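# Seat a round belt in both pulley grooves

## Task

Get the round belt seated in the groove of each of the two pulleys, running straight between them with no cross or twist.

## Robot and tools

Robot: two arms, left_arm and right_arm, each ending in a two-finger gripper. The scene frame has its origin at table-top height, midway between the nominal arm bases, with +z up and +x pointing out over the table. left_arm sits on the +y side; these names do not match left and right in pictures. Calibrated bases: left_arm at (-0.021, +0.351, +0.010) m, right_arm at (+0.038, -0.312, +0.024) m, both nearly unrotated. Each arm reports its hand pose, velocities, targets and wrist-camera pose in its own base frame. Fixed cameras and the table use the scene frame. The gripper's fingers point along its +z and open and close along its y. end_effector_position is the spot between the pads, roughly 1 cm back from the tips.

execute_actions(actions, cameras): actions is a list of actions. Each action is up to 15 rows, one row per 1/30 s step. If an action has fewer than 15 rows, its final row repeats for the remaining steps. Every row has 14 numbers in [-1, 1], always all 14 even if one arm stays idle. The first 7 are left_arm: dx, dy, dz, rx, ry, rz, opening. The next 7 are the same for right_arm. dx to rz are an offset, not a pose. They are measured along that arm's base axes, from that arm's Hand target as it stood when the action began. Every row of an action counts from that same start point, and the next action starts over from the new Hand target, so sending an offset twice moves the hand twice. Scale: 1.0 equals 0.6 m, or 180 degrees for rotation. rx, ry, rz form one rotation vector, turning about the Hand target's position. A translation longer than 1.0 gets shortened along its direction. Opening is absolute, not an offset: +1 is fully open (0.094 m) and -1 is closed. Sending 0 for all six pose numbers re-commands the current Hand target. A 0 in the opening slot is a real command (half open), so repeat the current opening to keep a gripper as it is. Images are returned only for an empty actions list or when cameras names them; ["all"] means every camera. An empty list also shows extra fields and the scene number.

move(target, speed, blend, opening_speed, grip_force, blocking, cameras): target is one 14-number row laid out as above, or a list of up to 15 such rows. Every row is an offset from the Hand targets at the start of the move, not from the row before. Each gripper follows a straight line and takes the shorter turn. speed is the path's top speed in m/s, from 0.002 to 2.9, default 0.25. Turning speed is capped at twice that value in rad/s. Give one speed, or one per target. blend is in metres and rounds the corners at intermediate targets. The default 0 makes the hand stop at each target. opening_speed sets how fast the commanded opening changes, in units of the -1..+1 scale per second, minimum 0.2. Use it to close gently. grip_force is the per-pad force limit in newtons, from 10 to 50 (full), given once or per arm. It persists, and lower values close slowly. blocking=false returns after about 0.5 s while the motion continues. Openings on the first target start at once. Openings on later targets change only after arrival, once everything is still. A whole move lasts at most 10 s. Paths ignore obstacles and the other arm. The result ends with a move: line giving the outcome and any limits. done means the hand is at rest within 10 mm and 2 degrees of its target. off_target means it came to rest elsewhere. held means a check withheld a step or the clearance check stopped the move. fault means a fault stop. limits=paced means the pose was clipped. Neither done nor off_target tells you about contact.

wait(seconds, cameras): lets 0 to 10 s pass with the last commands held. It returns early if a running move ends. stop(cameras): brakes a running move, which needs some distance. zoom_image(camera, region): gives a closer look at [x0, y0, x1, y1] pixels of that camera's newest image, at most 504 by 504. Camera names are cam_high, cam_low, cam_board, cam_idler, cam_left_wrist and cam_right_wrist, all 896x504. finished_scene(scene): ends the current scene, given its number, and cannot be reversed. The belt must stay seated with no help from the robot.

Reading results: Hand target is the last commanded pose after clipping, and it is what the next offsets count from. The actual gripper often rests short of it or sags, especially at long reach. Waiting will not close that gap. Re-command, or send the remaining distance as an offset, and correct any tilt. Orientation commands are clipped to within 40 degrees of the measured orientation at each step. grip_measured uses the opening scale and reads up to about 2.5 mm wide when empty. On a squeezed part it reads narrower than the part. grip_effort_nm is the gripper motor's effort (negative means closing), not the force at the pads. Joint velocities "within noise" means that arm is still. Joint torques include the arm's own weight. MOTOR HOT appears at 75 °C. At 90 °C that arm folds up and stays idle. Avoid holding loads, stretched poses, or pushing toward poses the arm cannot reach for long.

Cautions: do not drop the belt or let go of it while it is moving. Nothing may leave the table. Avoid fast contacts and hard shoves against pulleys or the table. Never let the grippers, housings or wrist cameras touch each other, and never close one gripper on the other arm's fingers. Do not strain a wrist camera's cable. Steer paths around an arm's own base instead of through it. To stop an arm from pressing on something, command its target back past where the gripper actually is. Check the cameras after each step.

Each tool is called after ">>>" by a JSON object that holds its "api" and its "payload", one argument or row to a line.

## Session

Done. Scene 2.

>>> {"api": "execute_actions", "payload": {
  "actions": []
}}

>>> {"api": "zoom_image", "payload": {
  "camera": "cam_board",
  "region": [200, 80, 700, 500]
}}

Scene clock: 0.00 s.
left_arm: end_effector_position=(+0.3873, +0.0255, +0.0890) grip_measured=+1.000 grip_effort_nm=n/a end_effector_quat_wxyz=(+0.561, -0.074, +0.822, +0.063) | right_arm: end_effector_position=(+0.3780, -0.0286, +0.0693) grip_measured=+1.000 grip_effort_nm=n/a end_effector_quat_wxyz=(+0.544, +0.059, +0.830, -0.109)
Joint positions: left_arm=[-0.031 1.507 0.366 0.761 -0.217 -0.064 0.094] | right_arm=[0.063 1.564 0.331 0.819 0.306 0.005 0.094]
Joint velocities: within noise
Joint torques (N m): no reading
Motor temperatures (°C): left_arm=[26 35 29 30 25 25 27] | right_arm=[26 33 29 27 24 27 26]
Heat: left arm: 35 °C; right arm: 33 °C.
Hand target: left_arm +0.3922, +0.0254, +0.1006; +0.577, -0.076, +0.811, +0.061 | right_arm +0.3810, -0.0284, +0.0751; +0.551, +0.060, +0.825, -0.108
Tool commands: left_gripper/opening=+1.0 right_gripper/opening=+1.0
camera_calibration:
cam_left_wrist: T_world_to_cam=[[0.195599, -0.980441, -0.0218142, -0.0499414], [-0.699575, -0.123909, -0.703734, 0.37769], [0.687267, 0.152911, -0.710128, -0.12049], [0, 0, 0, 1]] pos_world=[0.3568, 0.0162587, 0.179141]
cam_right_wrist: T_world_to_cam=[[-0.218941, -0.968424, 0.119245, 0.0488688], [-0.737148, 0.0840959, -0.670477, 0.366376], [0.639279, -0.234696, -0.732284, -0.106694], [0, 0, 0, 1]] pos_world=[0.34898, -0.00852568, 0.16169]

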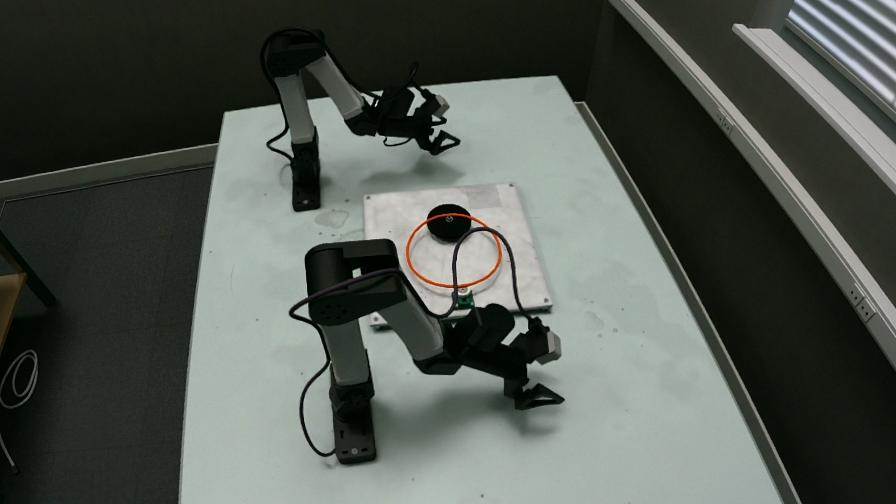

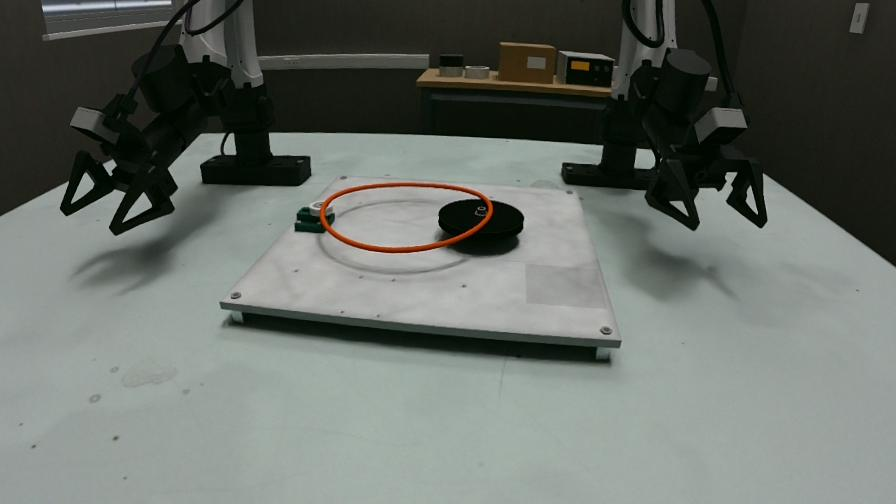

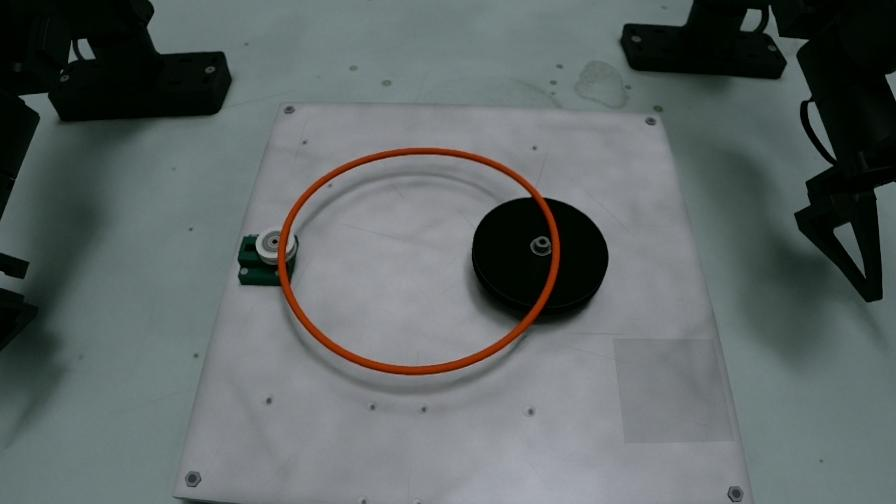

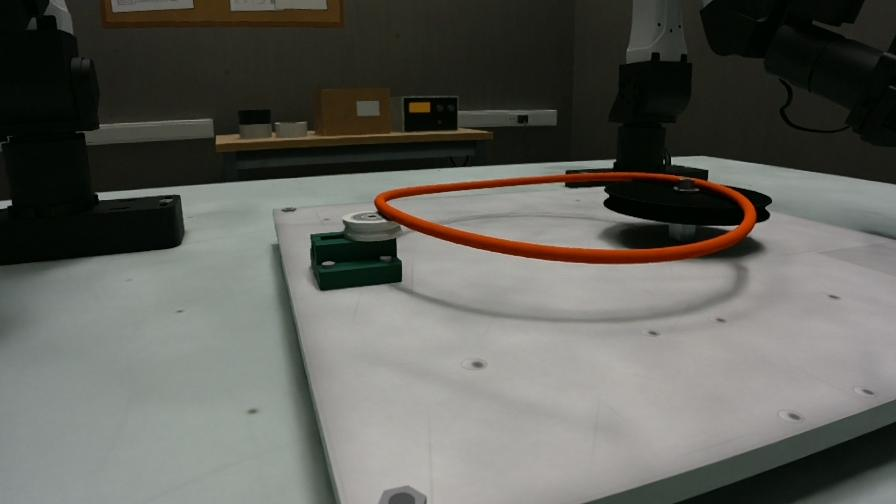

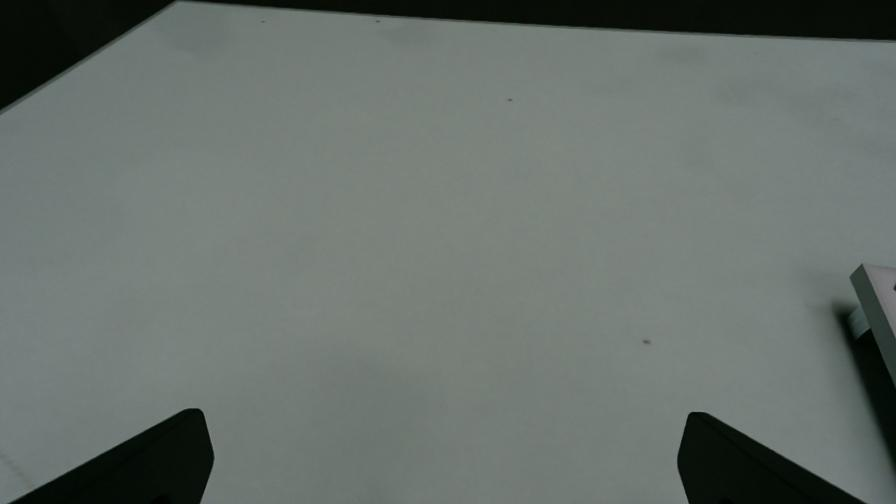

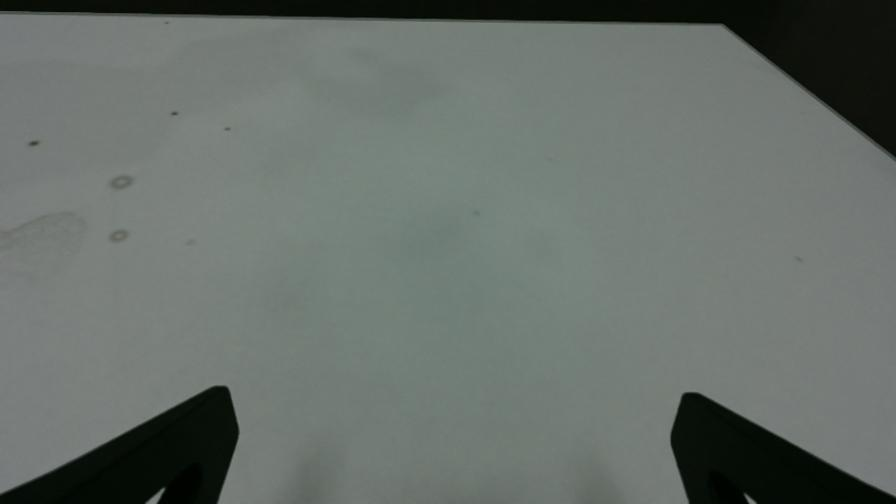

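Scaled by 1.008 from the camera's 896x504 image, which has a finer 1280x720 frame.

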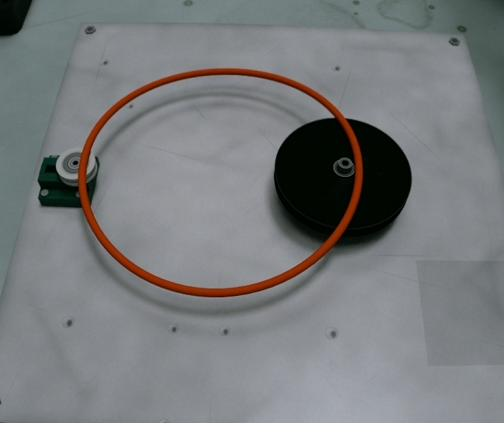

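>>> {"api": "move", "payload": {
  "target": [
    [0.0,-0.1,0.12,0.03,0.06,-0.09,0.2,-0.05,0.03,0.13,0.014,0.094,0.016,0],
    [0.03,-0.47,0.13,0.127,0.245,-0.359,-0.4,-0.2,0.18,0.125,0.057,0.376,0.065,-0.2]
  ],
  "speed": 0.3,
  "blend": [0.03,0],
  "cameras": ["cam_left_wrist","cam_board","cam_right_wrist"]
}}

Scene clock: 7.67 s.
left_arm: end_effector_position=(+0.4066, -0.2492, +0.1676) grip_measured=-0.398 grip_effort_nm=-0.10 end_effector_quat_wxyz=(+0.181, +0.481, +0.855, -0.070) | right_arm: end_effector_position=(+0.2588, +0.0743, +0.1457) grip_measured=-0.198 grip_effort_nm=-0.06 end_effector_quat_wxyz=(+0.000, -0.045, +0.999, -0.009)
Joint positions: left_arm=[-0.498 2.048 2.007 -1.165 0.143 0.499 0.028] | right_arm=[0.291 1.564 1.388 -1.398 0.017 0.201 0.038]
Joint torques (N m): left_arm=[-0.28 -8.83 9.65 0.9 0.33 0.27] | right_arm=[0.43 -4.25 7.94 0.15 -0.13 0.23]
Heat: left arm: 36 °C; right arm: 33 °C.
Hand target: left_arm +0.4102, -0.2567, +0.1785; +0.196, +0.489, +0.846, -0.077 | right_arm +0.2610, +0.0796, +0.1500; +0.000, -0.043, +0.999, +0.000
Off the commanded pose: left_arm 0.014 m, 2 deg | right_arm 0.007 m, 1 deg.
move: off_target (left_arm); target 2's new opening was sent with left_arm's hand 0.014 m and 2 deg from that target
camera_calibration:
cam_left_wrist: T_world_to_cam=[[-0.847006, -0.528506, -0.0571111, 0.221101], [-0.530703, 0.84689, 0.0336539, 0.462147], [0.0305806, 0.0588141, -0.9978, 0.255881], [0, 0, 0, 1]] pos_world=[0.424712, -0.289583, 0.252392]
cam_right_wrist: T_world_to_cam=[[0.090791, -0.995661, 0.0203892, 0.0494686], [-0.905175, -0.0739687, 0.418554, 0.217519], [-0.41523, -0.0564567, -0.907963, 0.334878], [0, 0, 0, 1]] pos_world=[0.331453, 0.0842497, 0.212005]
Images, in order (width x height): cam_board 896x504, cam_left_wrist 896x504, cam_right_wrist 896x504.

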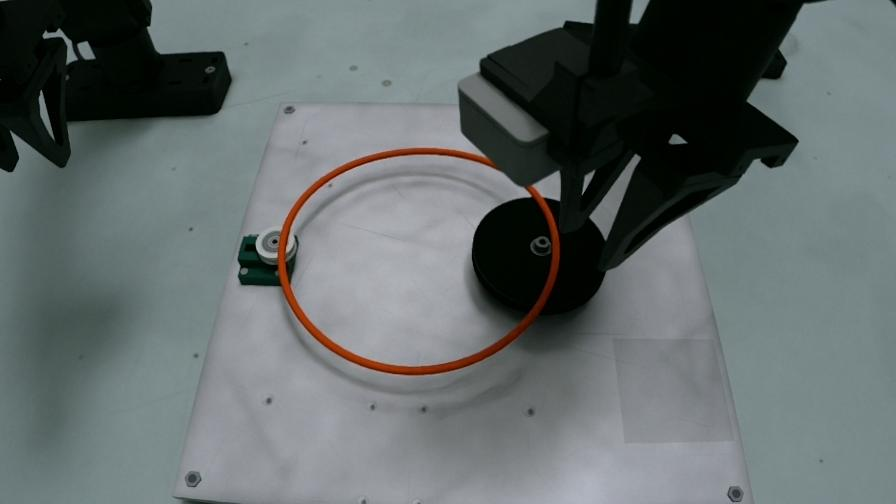

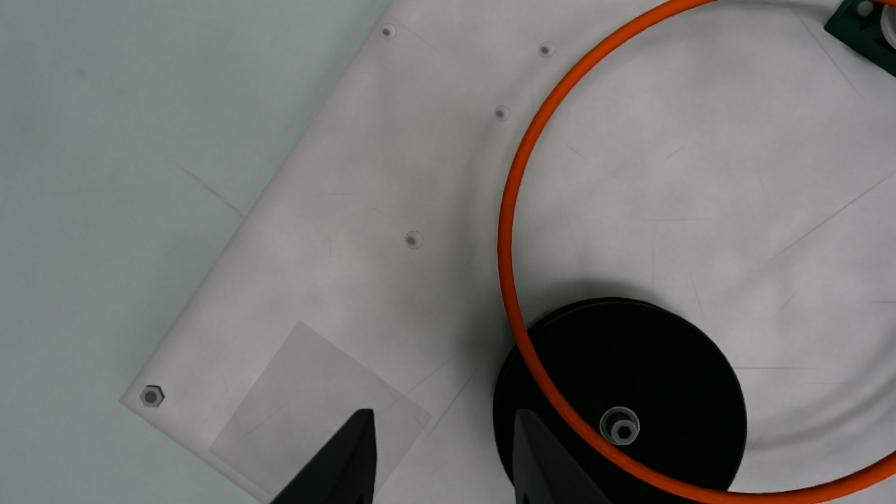

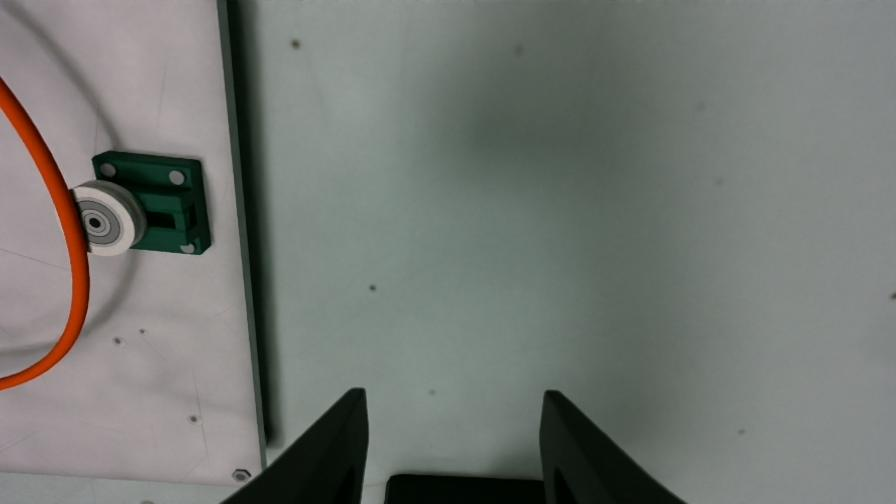

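>>> {"api": "move", "payload": {
  "target": [
    [0.01,-0.072,-0.1,0,0,0,-0.4,0,0,0,0,0,0,-0.2],
    [0.01,-0.072,-0.18,0,0,0,-0.4,0,0.05,0,0,0,0,-0.2]
  ],
  "speed": 0.2,
  "blend": [0.02,0],
  "cameras": ["cam_left_wrist","cam_idler"]
}}

Scene clock: 10.70 s.
left_arm: end_effector_position=(+0.4120, -0.2987, +0.0684) grip_measured=-0.398 grip_effort_nm=-0.10 end_effector_quat_wxyz=(+0.184, +0.495, +0.845, -0.081) | right_arm: end_effector_position=(+0.2584, +0.1055, +0.1460) grip_measured=-0.198 grip_effort_nm=-0.06 end_effector_quat_wxyz=(+0.000, -0.047, +0.999, -0.007)
Joint positions: left_arm=[-0.579 2.161 1.778 -0.807 0.141 0.453 0.028] | right_arm=[0.396 1.603 1.428 -1.401 0.013 0.302 0.038]
Joint torques (N m): left_arm=[-0.02 -10.54 5.85 1.2 0.01 -0.04] | right_arm=[0.02 -4.49 8.05 0.16 -0.06 0.24]
Heat: left arm: 37 °C; right arm: 33 °C.
Hand target: left_arm +0.4162, -0.2999, +0.0705; +0.196, +0.490, +0.846, -0.077 | right_arm +0.2610, +0.1097, +0.1501; +0.000, -0.044, +0.999, +0.000
Off the commanded pose: left_arm 0.005 m, 2 deg | right_arm 0.006 m, 1 deg.
move: done
camera_calibration:
cam_left_wrist: T_world_to_cam=[[-0.866467, -0.496844, -0.048802, 0.210747], [-0.498085, 0.866962, 0.0169996, 0.504032], [0.0338634, 0.0390371, -0.998664, 0.152389], [0, 0, 0, 1]] pos_world=[0.428495, -0.338217, 0.153902]
Images, in order (width x height): cam_idler 896x504, cam_left_wrist 896x504.

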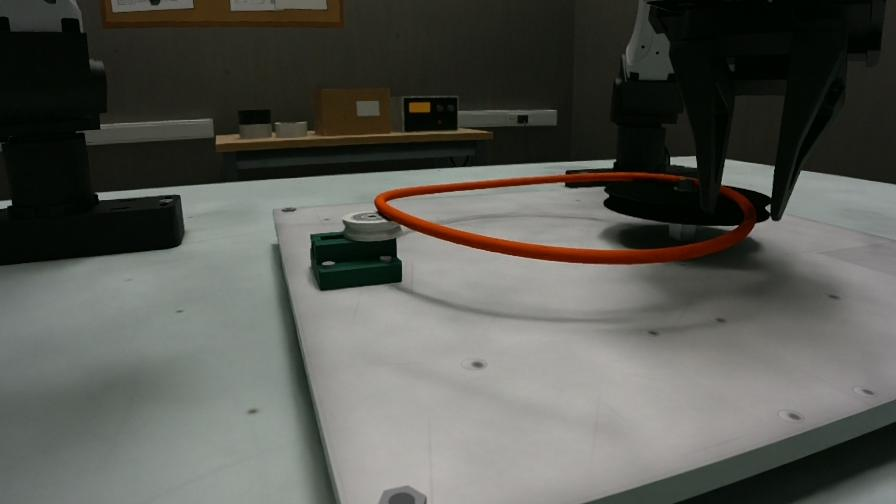

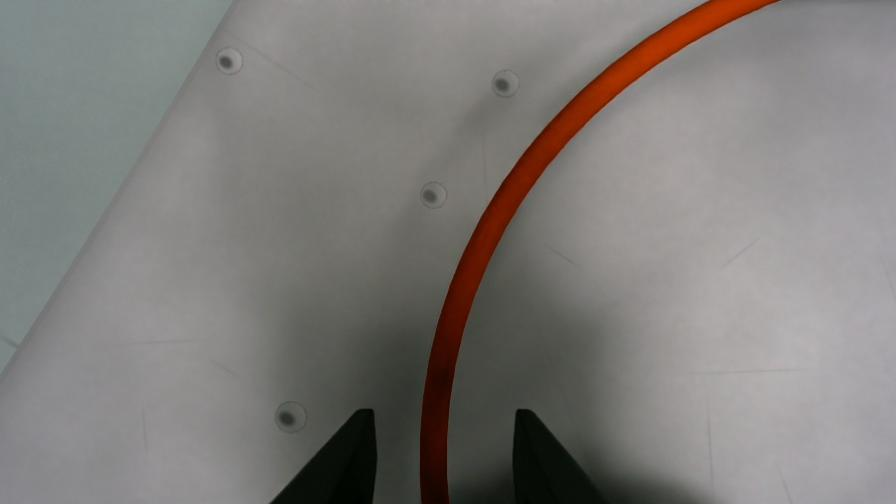

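>>> {"api": "move", "payload": {
  "target": [
    [0.004,0.002,-0.04,0,0,0,-0.4,0,0.0,0,0,0,0,-0.2],
    [0.004,0.002,-0.04,0,0,0,-0.98,0,0.0,0,0,0,0,-0.2]
  ],
  "speed": 0.15,
  "cameras": ["cam_left_wrist","cam_idler","cam_low"]
}}

Scene clock: 12.70 s.
left_arm: end_effector_position=(+0.4137, -0.2998, +0.0479) grip_measured=-0.900 grip_effort_nm=-1.01 end_effector_quat_wxyz=(+0.188, +0.495, +0.845, -0.081) | right_arm: end_effector_position=(+0.2584, +0.1055, +0.1460) grip_measured=-0.198 grip_effort_nm=-0.06 end_effector_quat_wxyz=(+0.000, -0.047, +0.999, -0.007)
Joint positions: left_arm=[-0.579 2.179 1.722 -0.726 0.141 0.453 0.005] | right_arm=[0.396 1.603 1.428 -1.401 0.013 0.302 0.038]
Joint torques (N m): left_arm=[0.49 -10.09 5.64 1.22 0.03 0.01] | right_arm=[0.03 -4.62 7.88 0.16 -0.06 0.21]
Heat: left arm: 38 °C; right arm: 33 °C.
Hand target: left_arm +0.4186, -0.2987, +0.0466; +0.196, +0.490, +0.846, -0.077 | right_arm +0.2610, +0.1097, +0.1501; +0.000, -0.043, +0.999, +0.000
Off the commanded pose: left_arm 0.005 m, 1 deg | right_arm 0.006 m, 1 deg.
move: done
camera_calibration:
cam_left_wrist: T_world_to_cam=[[-0.866195, -0.497003, -0.0519052, 0.210702], [-0.498138, 0.867029, 0.0109427, 0.506444], [0.0395647, 0.0353344, -0.998592, 0.128491], [0, 0, 0, 1]] pos_world=[0.429704, -0.338923, 0.133704]
Images, in order (width x height): cam_low 896x504, cam_idler 896x504, cam_left_wrist 896x504.

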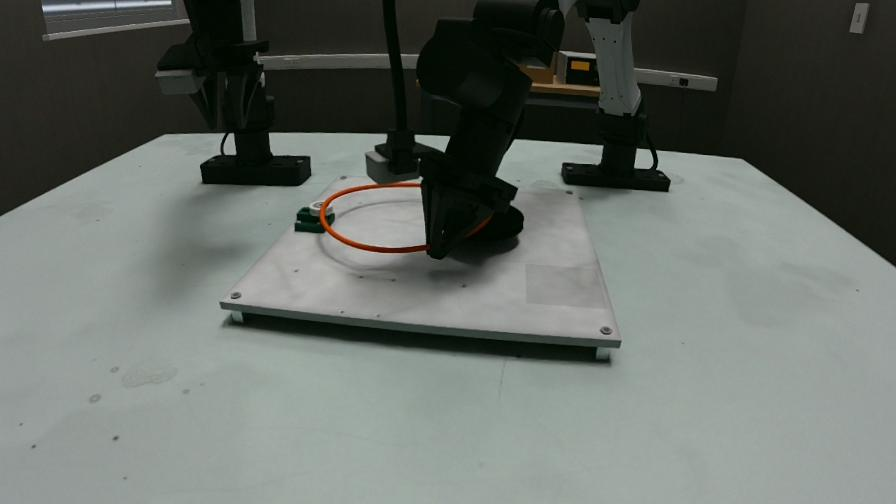

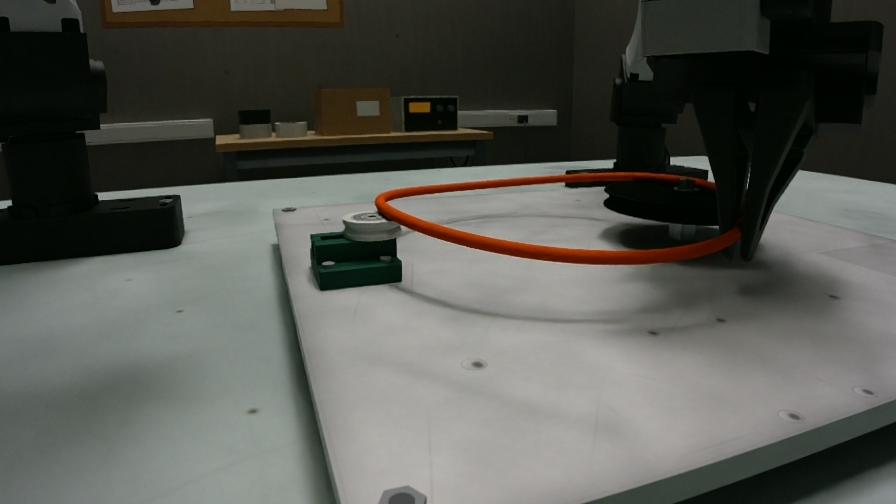

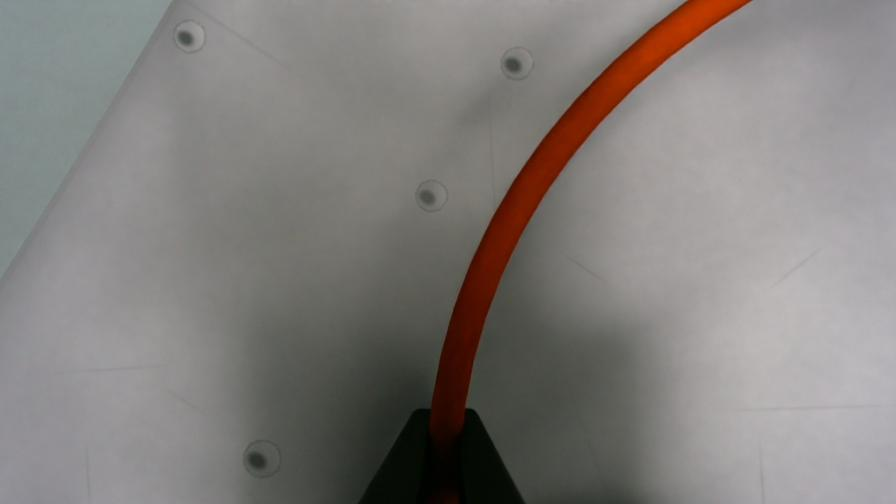

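>>> {"api": "move", "payload": {
  "target": [
    [0.0,0.0,0.045,0,0,0,-0.98,0,0.0,0,0,0,0,-0.2],
    [-0.01,0.1,0.05,0,0,0,-0.98,0.03,0.1,0,0,0,0,-0.2]
  ],
  "speed": 0.15,
  "cameras": ["cam_right_wrist","cam_idler","cam_low","cam_board"]
}}

>>> {"api": "zoom_image", "payload": {
  "camera": "cam_low",
  "region": [300, 150, 600, 290]
}}

Scene clock: 15.87 s.
left_arm: end_effector_position=(+0.4101, -0.2333, +0.0580) grip_measured=-0.900 grip_effort_nm=-1.01 end_effector_quat_wxyz=(+0.167, +0.482, +0.857, -0.070) | right_arm: end_effector_position=(+0.2775, +0.1656, +0.1467) grip_measured=-0.198 grip_effort_nm=-0.06 end_effector_quat_wxyz=(+0.002, -0.047, +0.999, -0.006)
Joint positions: left_arm=[-0.46 2.065 1.603 -0.779 0.155 0.538 0.005] | right_arm=[0.545 1.77 1.619 -1.421 0.012 0.45 0.038]
Joint torques (N m): left_arm=[0.05 -12.94 5.41 1.1 0.39 0.29] | right_arm=[-0.1 -5.79 7.97 0.14 -0.04 0.18]
Motor temperatures (°C): left_arm=[26 40 31 32 25 25 28] | right_arm=[26 34 32 28 24 27 26]
Heat: left arm: 40 °C; right arm: 34 °C.
Hand target: left_arm +0.4126, -0.2387, +0.0765; +0.196, +0.489, +0.846, -0.077 | right_arm +0.2790, +0.1697, +0.1501; +0.000, -0.043, +0.999, +0.000
Off the commanded pose: left_arm 0.020 m, 4 deg | right_arm 0.006 m, 1 deg.
move: off_target (left_arm)
camera_calibration:
cam_right_wrist: T_world_to_cam=[[0.0949807, -0.995373, 0.0145152, 0.138299], [-0.90623, -0.0804216, 0.415066, 0.242698], [-0.411979, -0.0525774, -0.909675, 0.347441], [0, 0, 0, 1]] pos_world=[0.349943, 0.175445, 0.213315]
Images, in order (width x height): cam_low 896x504, cam_board 896x504, cam_idler 896x504, cam_right_wrist 896x504.

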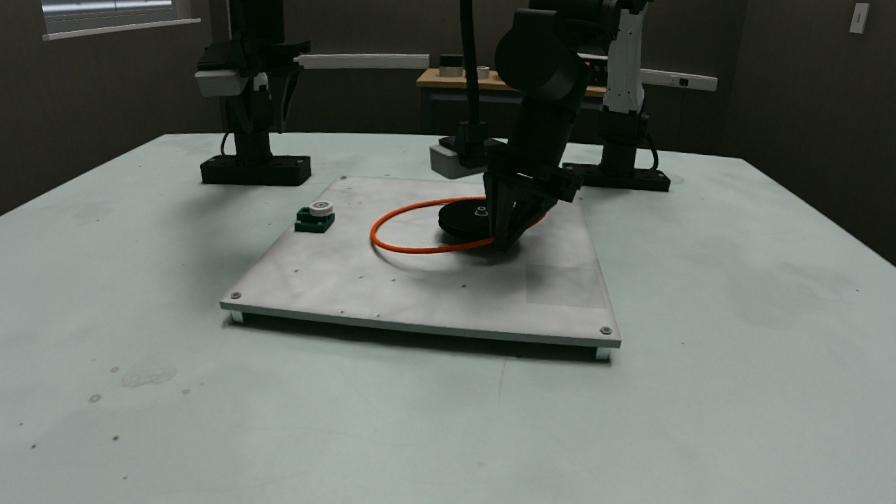

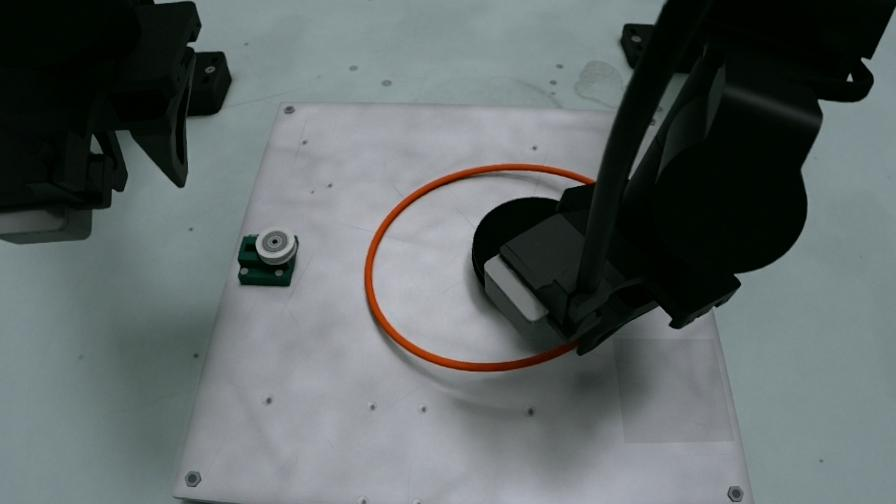

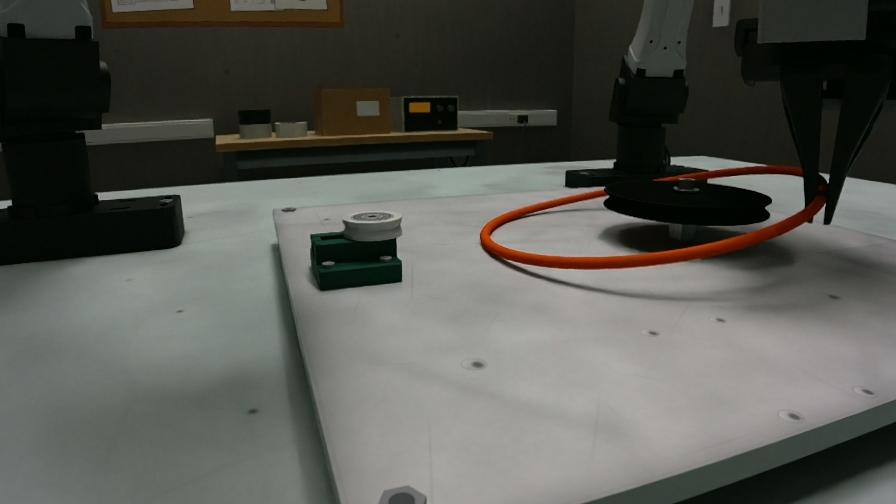

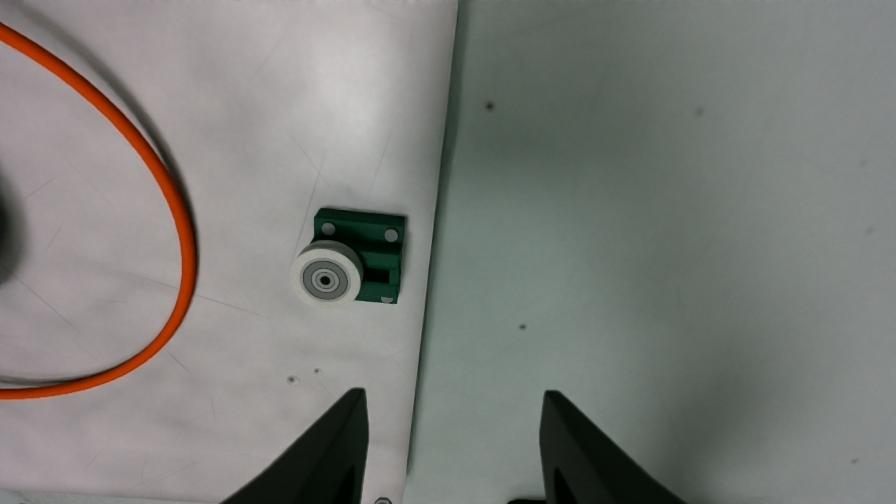

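Scaled by 1.680 from the camera's 896x504 image, which has a finer 1280x720 frame.

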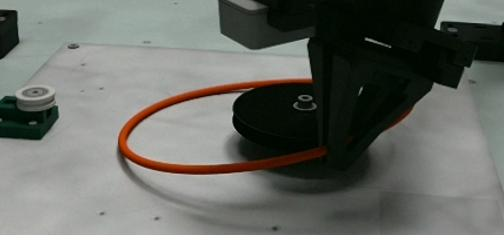

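>>> {"api": "move", "payload": {
  "target": [
    [0.0,0.0,0.0,0,0,0,-0.98,-0.02,0.18,-0.0,0,0,0,-0.2],
    [0.0,0.0,0.0,0,0,0,-0.98,-0.02,0.18,-0.15,0,0,0,-0.2]
  ],
  "speed": 0.2,
  "blend": [0.02,0],
  "cameras": ["cam_right_wrist","cam_idler"]
}}

Scene clock: 19.33 s.
left_arm: end_effector_position=(+0.4100, -0.2334, +0.0580) grip_measured=-0.900 grip_effort_nm=-1.01 end_effector_quat_wxyz=(+0.167, +0.482, +0.857, -0.070) | right_arm: end_effector_position=(+0.2671, +0.2746, +0.0645) grip_measured=-0.198 grip_effort_nm=-0.05 end_effector_quat_wxyz=(+0.003, -0.048, +0.999, -0.005)
Joint positions: left_arm=[-0.46 2.065 1.603 -0.779 0.155 0.538 0.005] | right_arm=[0.805 2.02 1.625 -1.178 0.012 0.709 0.038]
Joint torques (N m): left_arm=[0.05 -12.93 5.39 1.11 0.36 0.28] | right_arm=[-0.01 -8.01 5.19 0.45 -0.01 0.19]
Heat: left arm: 43 °C; right arm: 34 °C.
Hand target: left_arm +0.4126, -0.2386, +0.0765; +0.196, +0.489, +0.846, -0.077 | right_arm +0.2670, +0.2776, +0.0601; +0.000, -0.043, +0.999, +0.000
Off the commanded pose: left_arm 0.019 m, 4 deg | right_arm 0.005 m, 1 deg.
move: off_target (left_arm)
camera_calibration:
cam_right_wrist: T_world_to_cam=[[0.0964249, -0.995248, 0.013552, 0.248684], [-0.906818, -0.0822278, 0.413425, 0.276958], [-0.410346, -0.0521536, -0.910438, 0.273593], [0, 0, 0, 1]] pos_world=[0.339439, 0.284545, 0.131218]
Images, in order (width x height): cam_idler 896x504, cam_right_wrist 896x504.

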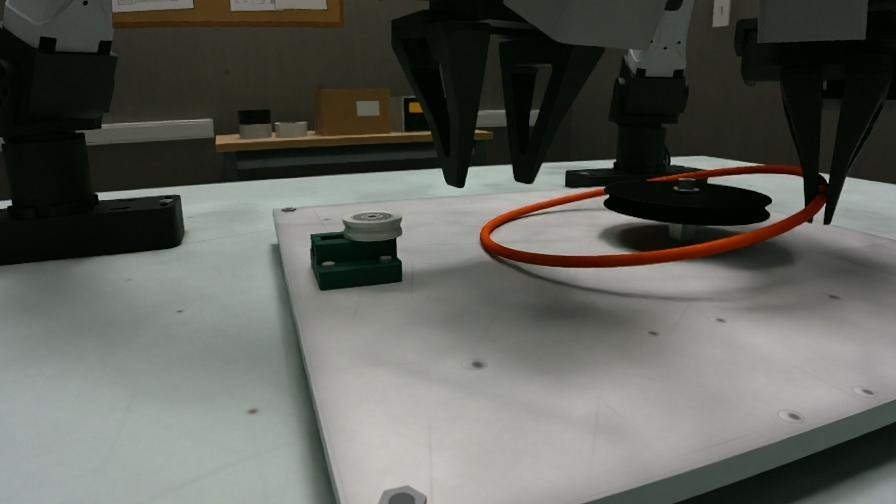

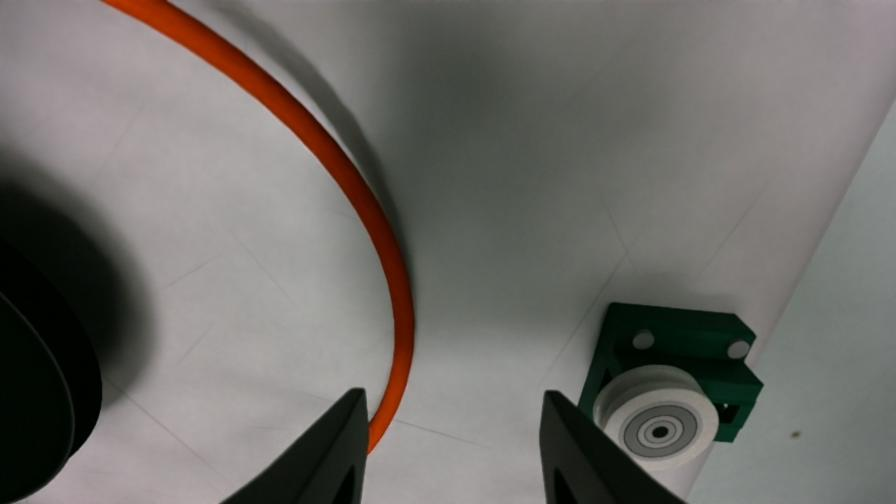

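>>> {"api": "move", "payload": {
  "target": [
    [0.0,0.0,0.0,0,0,0,-0.98,0,0.021,-0.01,0,0,0,-0.2],
    [0.0,0.0,0.0,0,0,0,-0.98,0,0.019,-0.078,0,0,0,-0.2],
    [0.0,0.0,0.0,0,0,0,-0.98,0,0.019,-0.078,0,0,0,-0.98]
  ],
  "speed": 0.12,
  "blend": [0.004,0,0],
  "cameras": ["cam_right_wrist","cam_idler"]
}}

Scene clock: 21.13 s.
left_arm: end_effector_position=(+0.4100, -0.2334, +0.0580) grip_measured=-0.900 grip_effort_nm=-1.01 end_effector_quat_wxyz=(+0.167, +0.482, +0.857, -0.070) | right_arm: end_effector_position=(+0.2653, +0.2825, +0.0458) grip_measured=-0.198 grip_effort_nm=-0.06 end_effector_quat_wxyz=(-0.001, -0.048, +0.999, -0.010)
Joint positions: left_arm=[-0.46 2.065 1.603 -0.779 0.155 0.538 0.005] | right_arm=[0.822 2.063 1.613 -1.137 0.012 0.726 0.038]
Joint torques (N m): left_arm=[0.06 -12.93 5.39 1.11 0.36 0.28] | right_arm=[-0.24 -9.02 5.59 0.23 0.11 0.1]
Heat: left arm: 44 °C; right arm: 34 °C.
Hand target: left_arm +0.4126, -0.2386, +0.0765; +0.196, +0.489, +0.846, -0.077 | right_arm +0.2657, +0.2827, +0.0467; -0.001, -0.048, +0.999, -0.009 (not the last commanded pose)
Tool commands: left_gripper/opening=-0.98 right_gripper/opening=-0.2
Off the commanded pose: left_arm 0.019 m, 4 deg | right_arm 0.033 m, 1 deg.
move: held (right_arm; a check stopped the path), off_target (left_arm); path passed 1 of 3 targets; target 3's new opening was not sent; limits=held
pose unreachable (right arm): on one or more control steps of this call, first in action 0 (counted from 0), this arm could not follow its commanded pose, so it was not sent that pose on those steps. It may still have moved: this result reports where it is.
cause: moving toward the commanded pose would bring a part of the arm too close to another arm (this arm's wrist (the part past joint 4) and the left arm's wrist camera, at the place that arm is still heading or pushing toward).
camera_calibration:
cam_right_wrist: T_world_to_cam=[[0.0970078, -0.995041, 0.0219855, 0.256344], [-0.903156, -0.078725, 0.422033, 0.281291], [-0.418209, -0.0607969, -0.906314, 0.26056], [0, 0, 0, 1]] pos_world=[0.338151, 0.293058, 0.111799]
Images, in order (width x height): cam_idler 896x504, cam_right_wrist 896x504.

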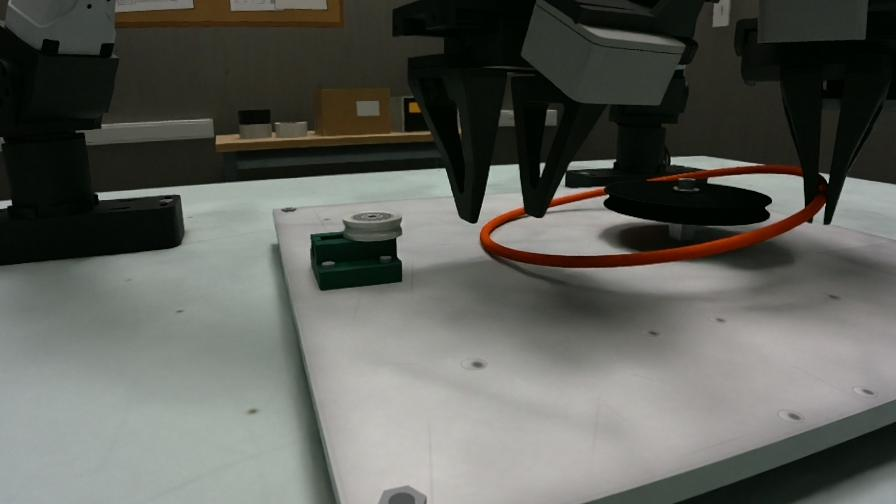

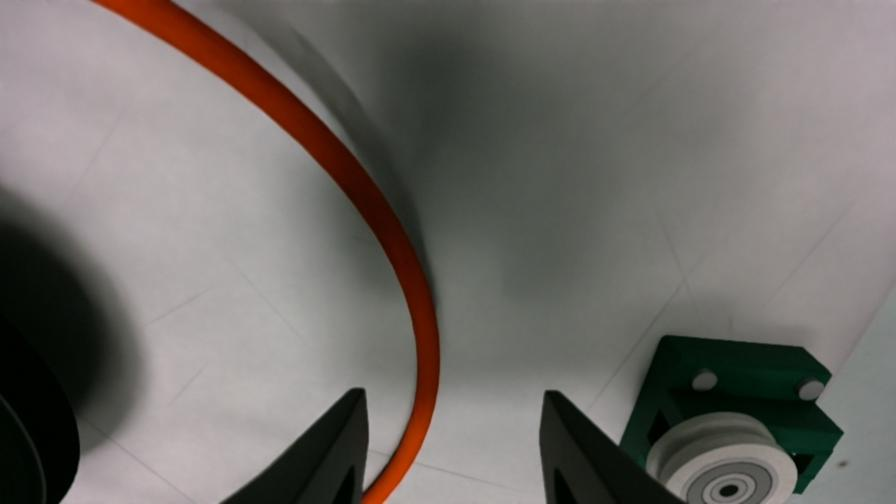

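>>> {"api": "move", "payload": {
  "target": [
    [0.0,0.004,-0.02,0,0,0,-0.98,0,-0.002,-0.046,0,0,0,-0.2],
    [0.0,0.004,-0.02,0,0,0,-0.98,0,-0.002,-0.046,0,0,0,-0.98]
  ],
  "speed": 0.12,
  "cameras": ["cam_right_wrist","cam_idler","cam_low"]
}}

Scene clock: 23.27 s.
left_arm: end_effector_position=(+0.4086, -0.2333, +0.0489) grip_measured=-0.900 grip_effort_nm=-1.01 end_effector_quat_wxyz=(+0.169, +0.484, +0.855, -0.071) | right_arm: end_effector_position=(+0.2651, +0.2824, +0.0262) grip_measured=-0.978 grip_effort_nm=-0.09 end_effector_quat_wxyz=(+0.002, -0.048, +0.999, -0.006)
Joint positions: left_arm=[-0.46 2.064 1.564 -0.735 0.159 0.543 0.005] | right_arm=[0.822 2.071 1.545 -1.05 0.012 0.726 0.001]
Joint torques (N m): left_arm=[0.55 -12.38 5.38 1.12 0.35 0.28] | right_arm=[-0.44 -7.88 5.11 0.41 0.08 0.09]
Motor temperatures (°C): left_arm=[26 45 31 32 25 25 28] | right_arm=[26 35 32 27 24 27 26]
Heat: left arm: 45 °C; right arm: 35 °C.
Hand target: left_arm +0.4126, -0.2363, +0.0646; +0.196, +0.489, +0.846, -0.077 | right_arm +0.2658, +0.2815, +0.0192; +0.000, -0.048, +0.999, -0.009
Off the commanded pose: left_arm 0.016 m, 3 deg | right_arm 0.007 m, 0 deg.
move: off_target (left_arm)
camera_calibration:
cam_right_wrist: T_world_to_cam=[[0.0968488, -0.995186, 0.0149822, 0.256959], [-0.906179, -0.081941, 0.41488, 0.291329], [-0.411655, -0.0537571, -0.909753, 0.23911], [0, 0, 0, 1]] pos_world=[0.337541, 0.292447, 0.0928151]
Images, in order (width x height): cam_low 896x504, cam_idler 896x504, cam_right_wrist 896x504.

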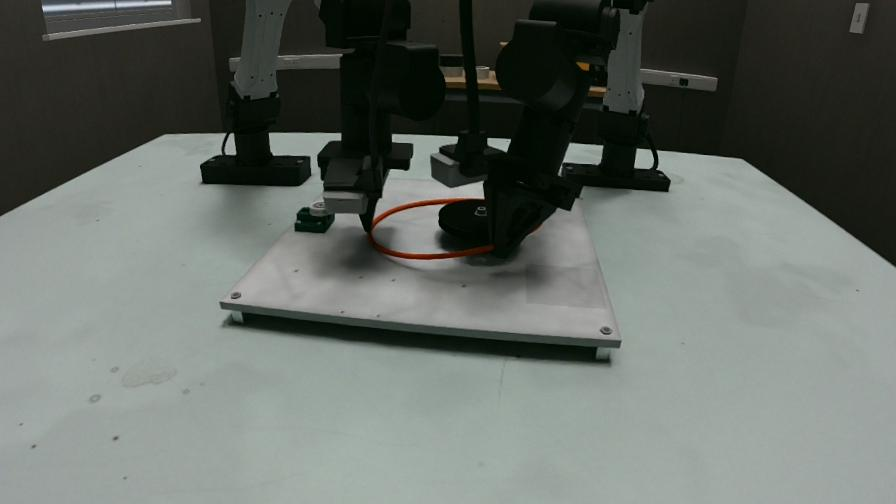

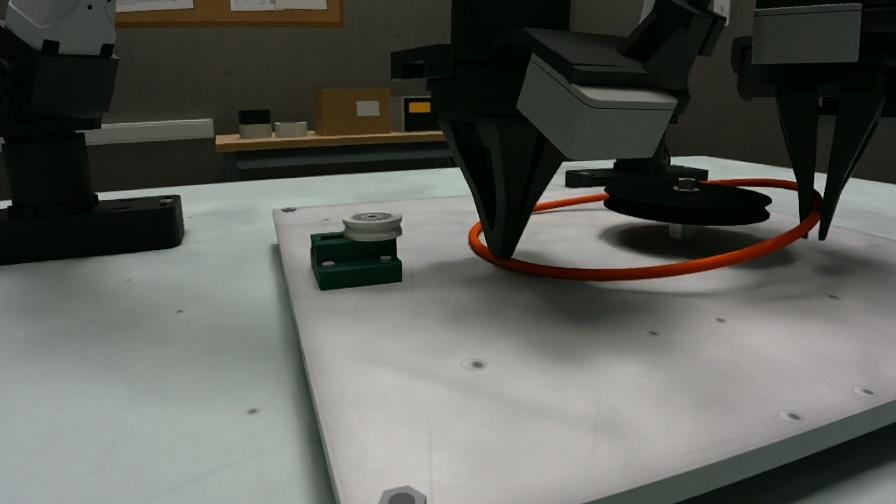

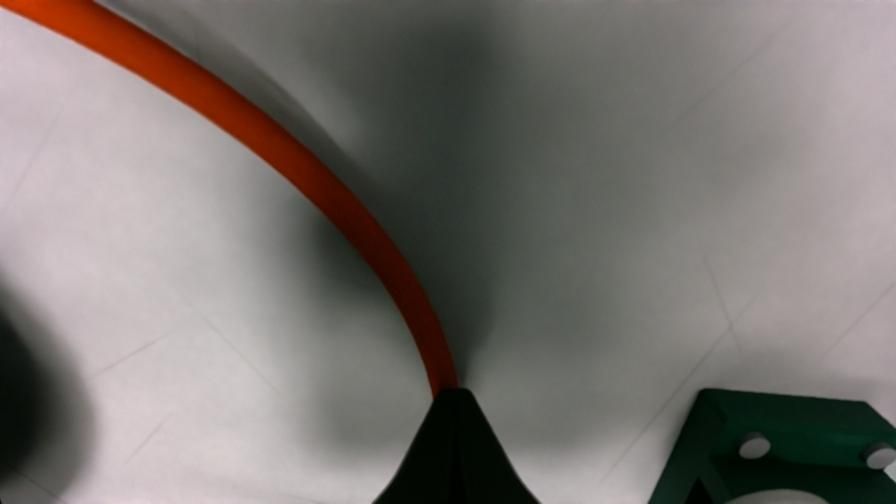

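>>> {"api": "move", "payload": {
  "target": [
    [0,0,0,0,0,0,-0.98,0,0,0.02,0,0,0,-0.98],
    [0,0,0,0,0,0,-0.98,0,-0.003,0.02,0,0,0,-0.4],
    [0,0,0,0,0,0,-0.98,0,-0.003,-0.024,0,0,0,-0.4],
    [0,0,0,0,0,0,-0.98,0,-0.003,-0.024,0,0,0,-0.98]
  ],
  "speed": 0.1,
  "cameras": ["cam_right_wrist","cam_idler","cam_low"]
}}

>>> {"api": "zoom_image", "payload": {
  "camera": "cam_idler",
  "region": [440, 120, 896, 320]
}}

Scene clock: 26.53 s.
left_arm: end_effector_position=(+0.4086, -0.2337, +0.0490) grip_measured=-0.900 grip_effort_nm=-1.01 end_effector_quat_wxyz=(+0.170, +0.485, +0.855, -0.072) | right_arm: end_effector_position=(+0.2656, +0.2836, +0.0195) grip_measured=-0.909 grip_effort_nm=-1.01 end_effector_quat_wxyz=(+0.005, -0.048, +0.999, +0.000)
Joint positions: left_arm=[-0.46 2.064 1.564 -0.734 0.161 0.543 0.005] | right_arm=[0.822 2.072 1.519 -1.011 0.008 0.726 0.004]
Joint torques (N m): left_arm=[0.55 -12.36 5.38 1.12 0.32 0.27] | right_arm=[-0.7 -6.78 3.81 0.54 0.16 0.08]
Heat: left arm: 47 °C; right arm: 35 °C.
Hand target: left_arm +0.4127, -0.2363, +0.0646; +0.196, +0.489, +0.846, -0.077 | right_arm +0.2657, +0.2797, +0.0046; -0.001, -0.048, +0.999, -0.009
Off the commanded pose: left_arm 0.016 m, 3 deg | right_arm 0.015 m, 1 deg.
move: off_target (left_arm, right_arm); target 4's new opening was sent with right_arm's hand 0.015 m and 0 deg from that target
camera_calibration:
cam_right_wrist: T_world_to_cam=[[0.0968392, -0.995291, 0.0042741, 0.258396], [-0.90836, -0.0866242, 0.40912, 0.296565], [-0.406823, -0.0435013, -0.912471, 0.229013], [0, 0, 0, 1]] pos_world=[0.337533, 0.292831, 0.0865329]
Images, in order (width x height): cam_low 896x504, cam_idler 896x504, cam_right_wrist 896x504.

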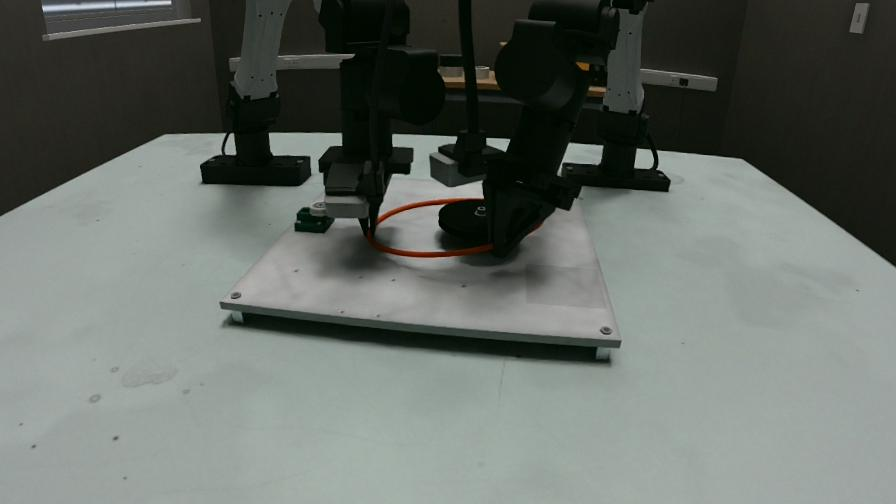

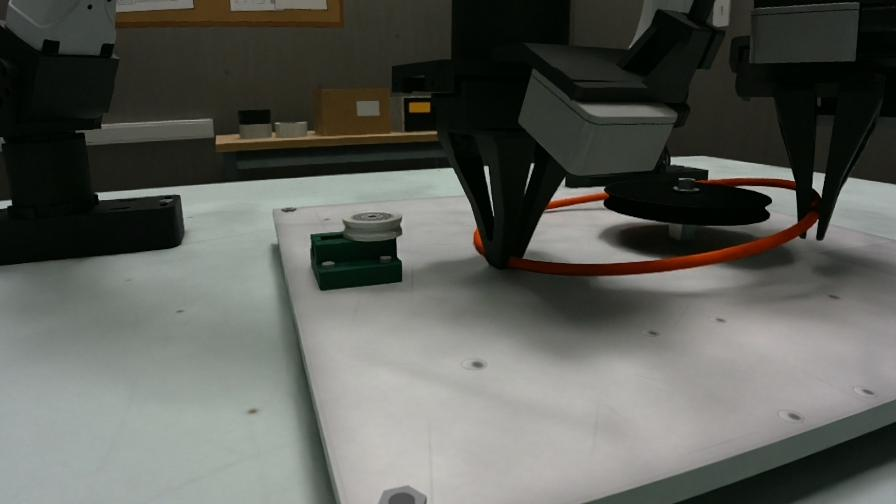

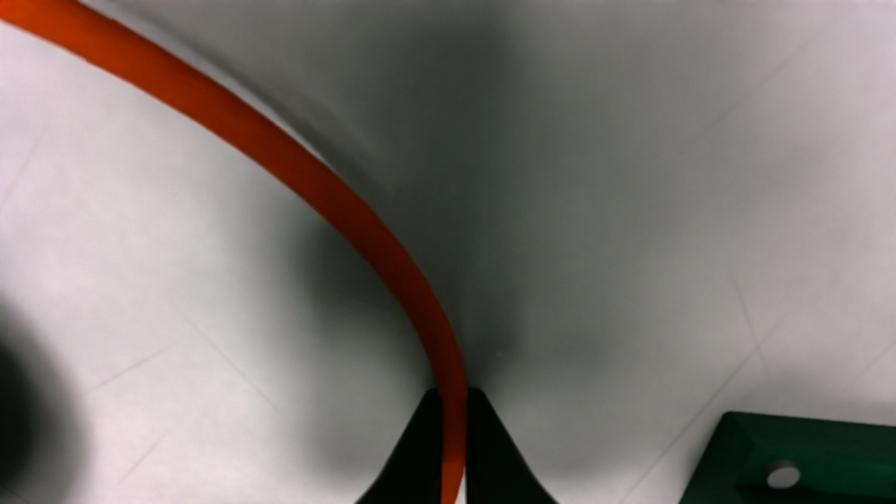

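Scaled by 1.105 from the camera's 896x504 image, which has a finer 1280x720 frame.

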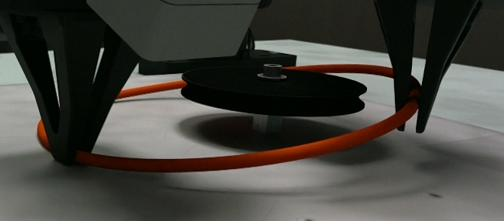

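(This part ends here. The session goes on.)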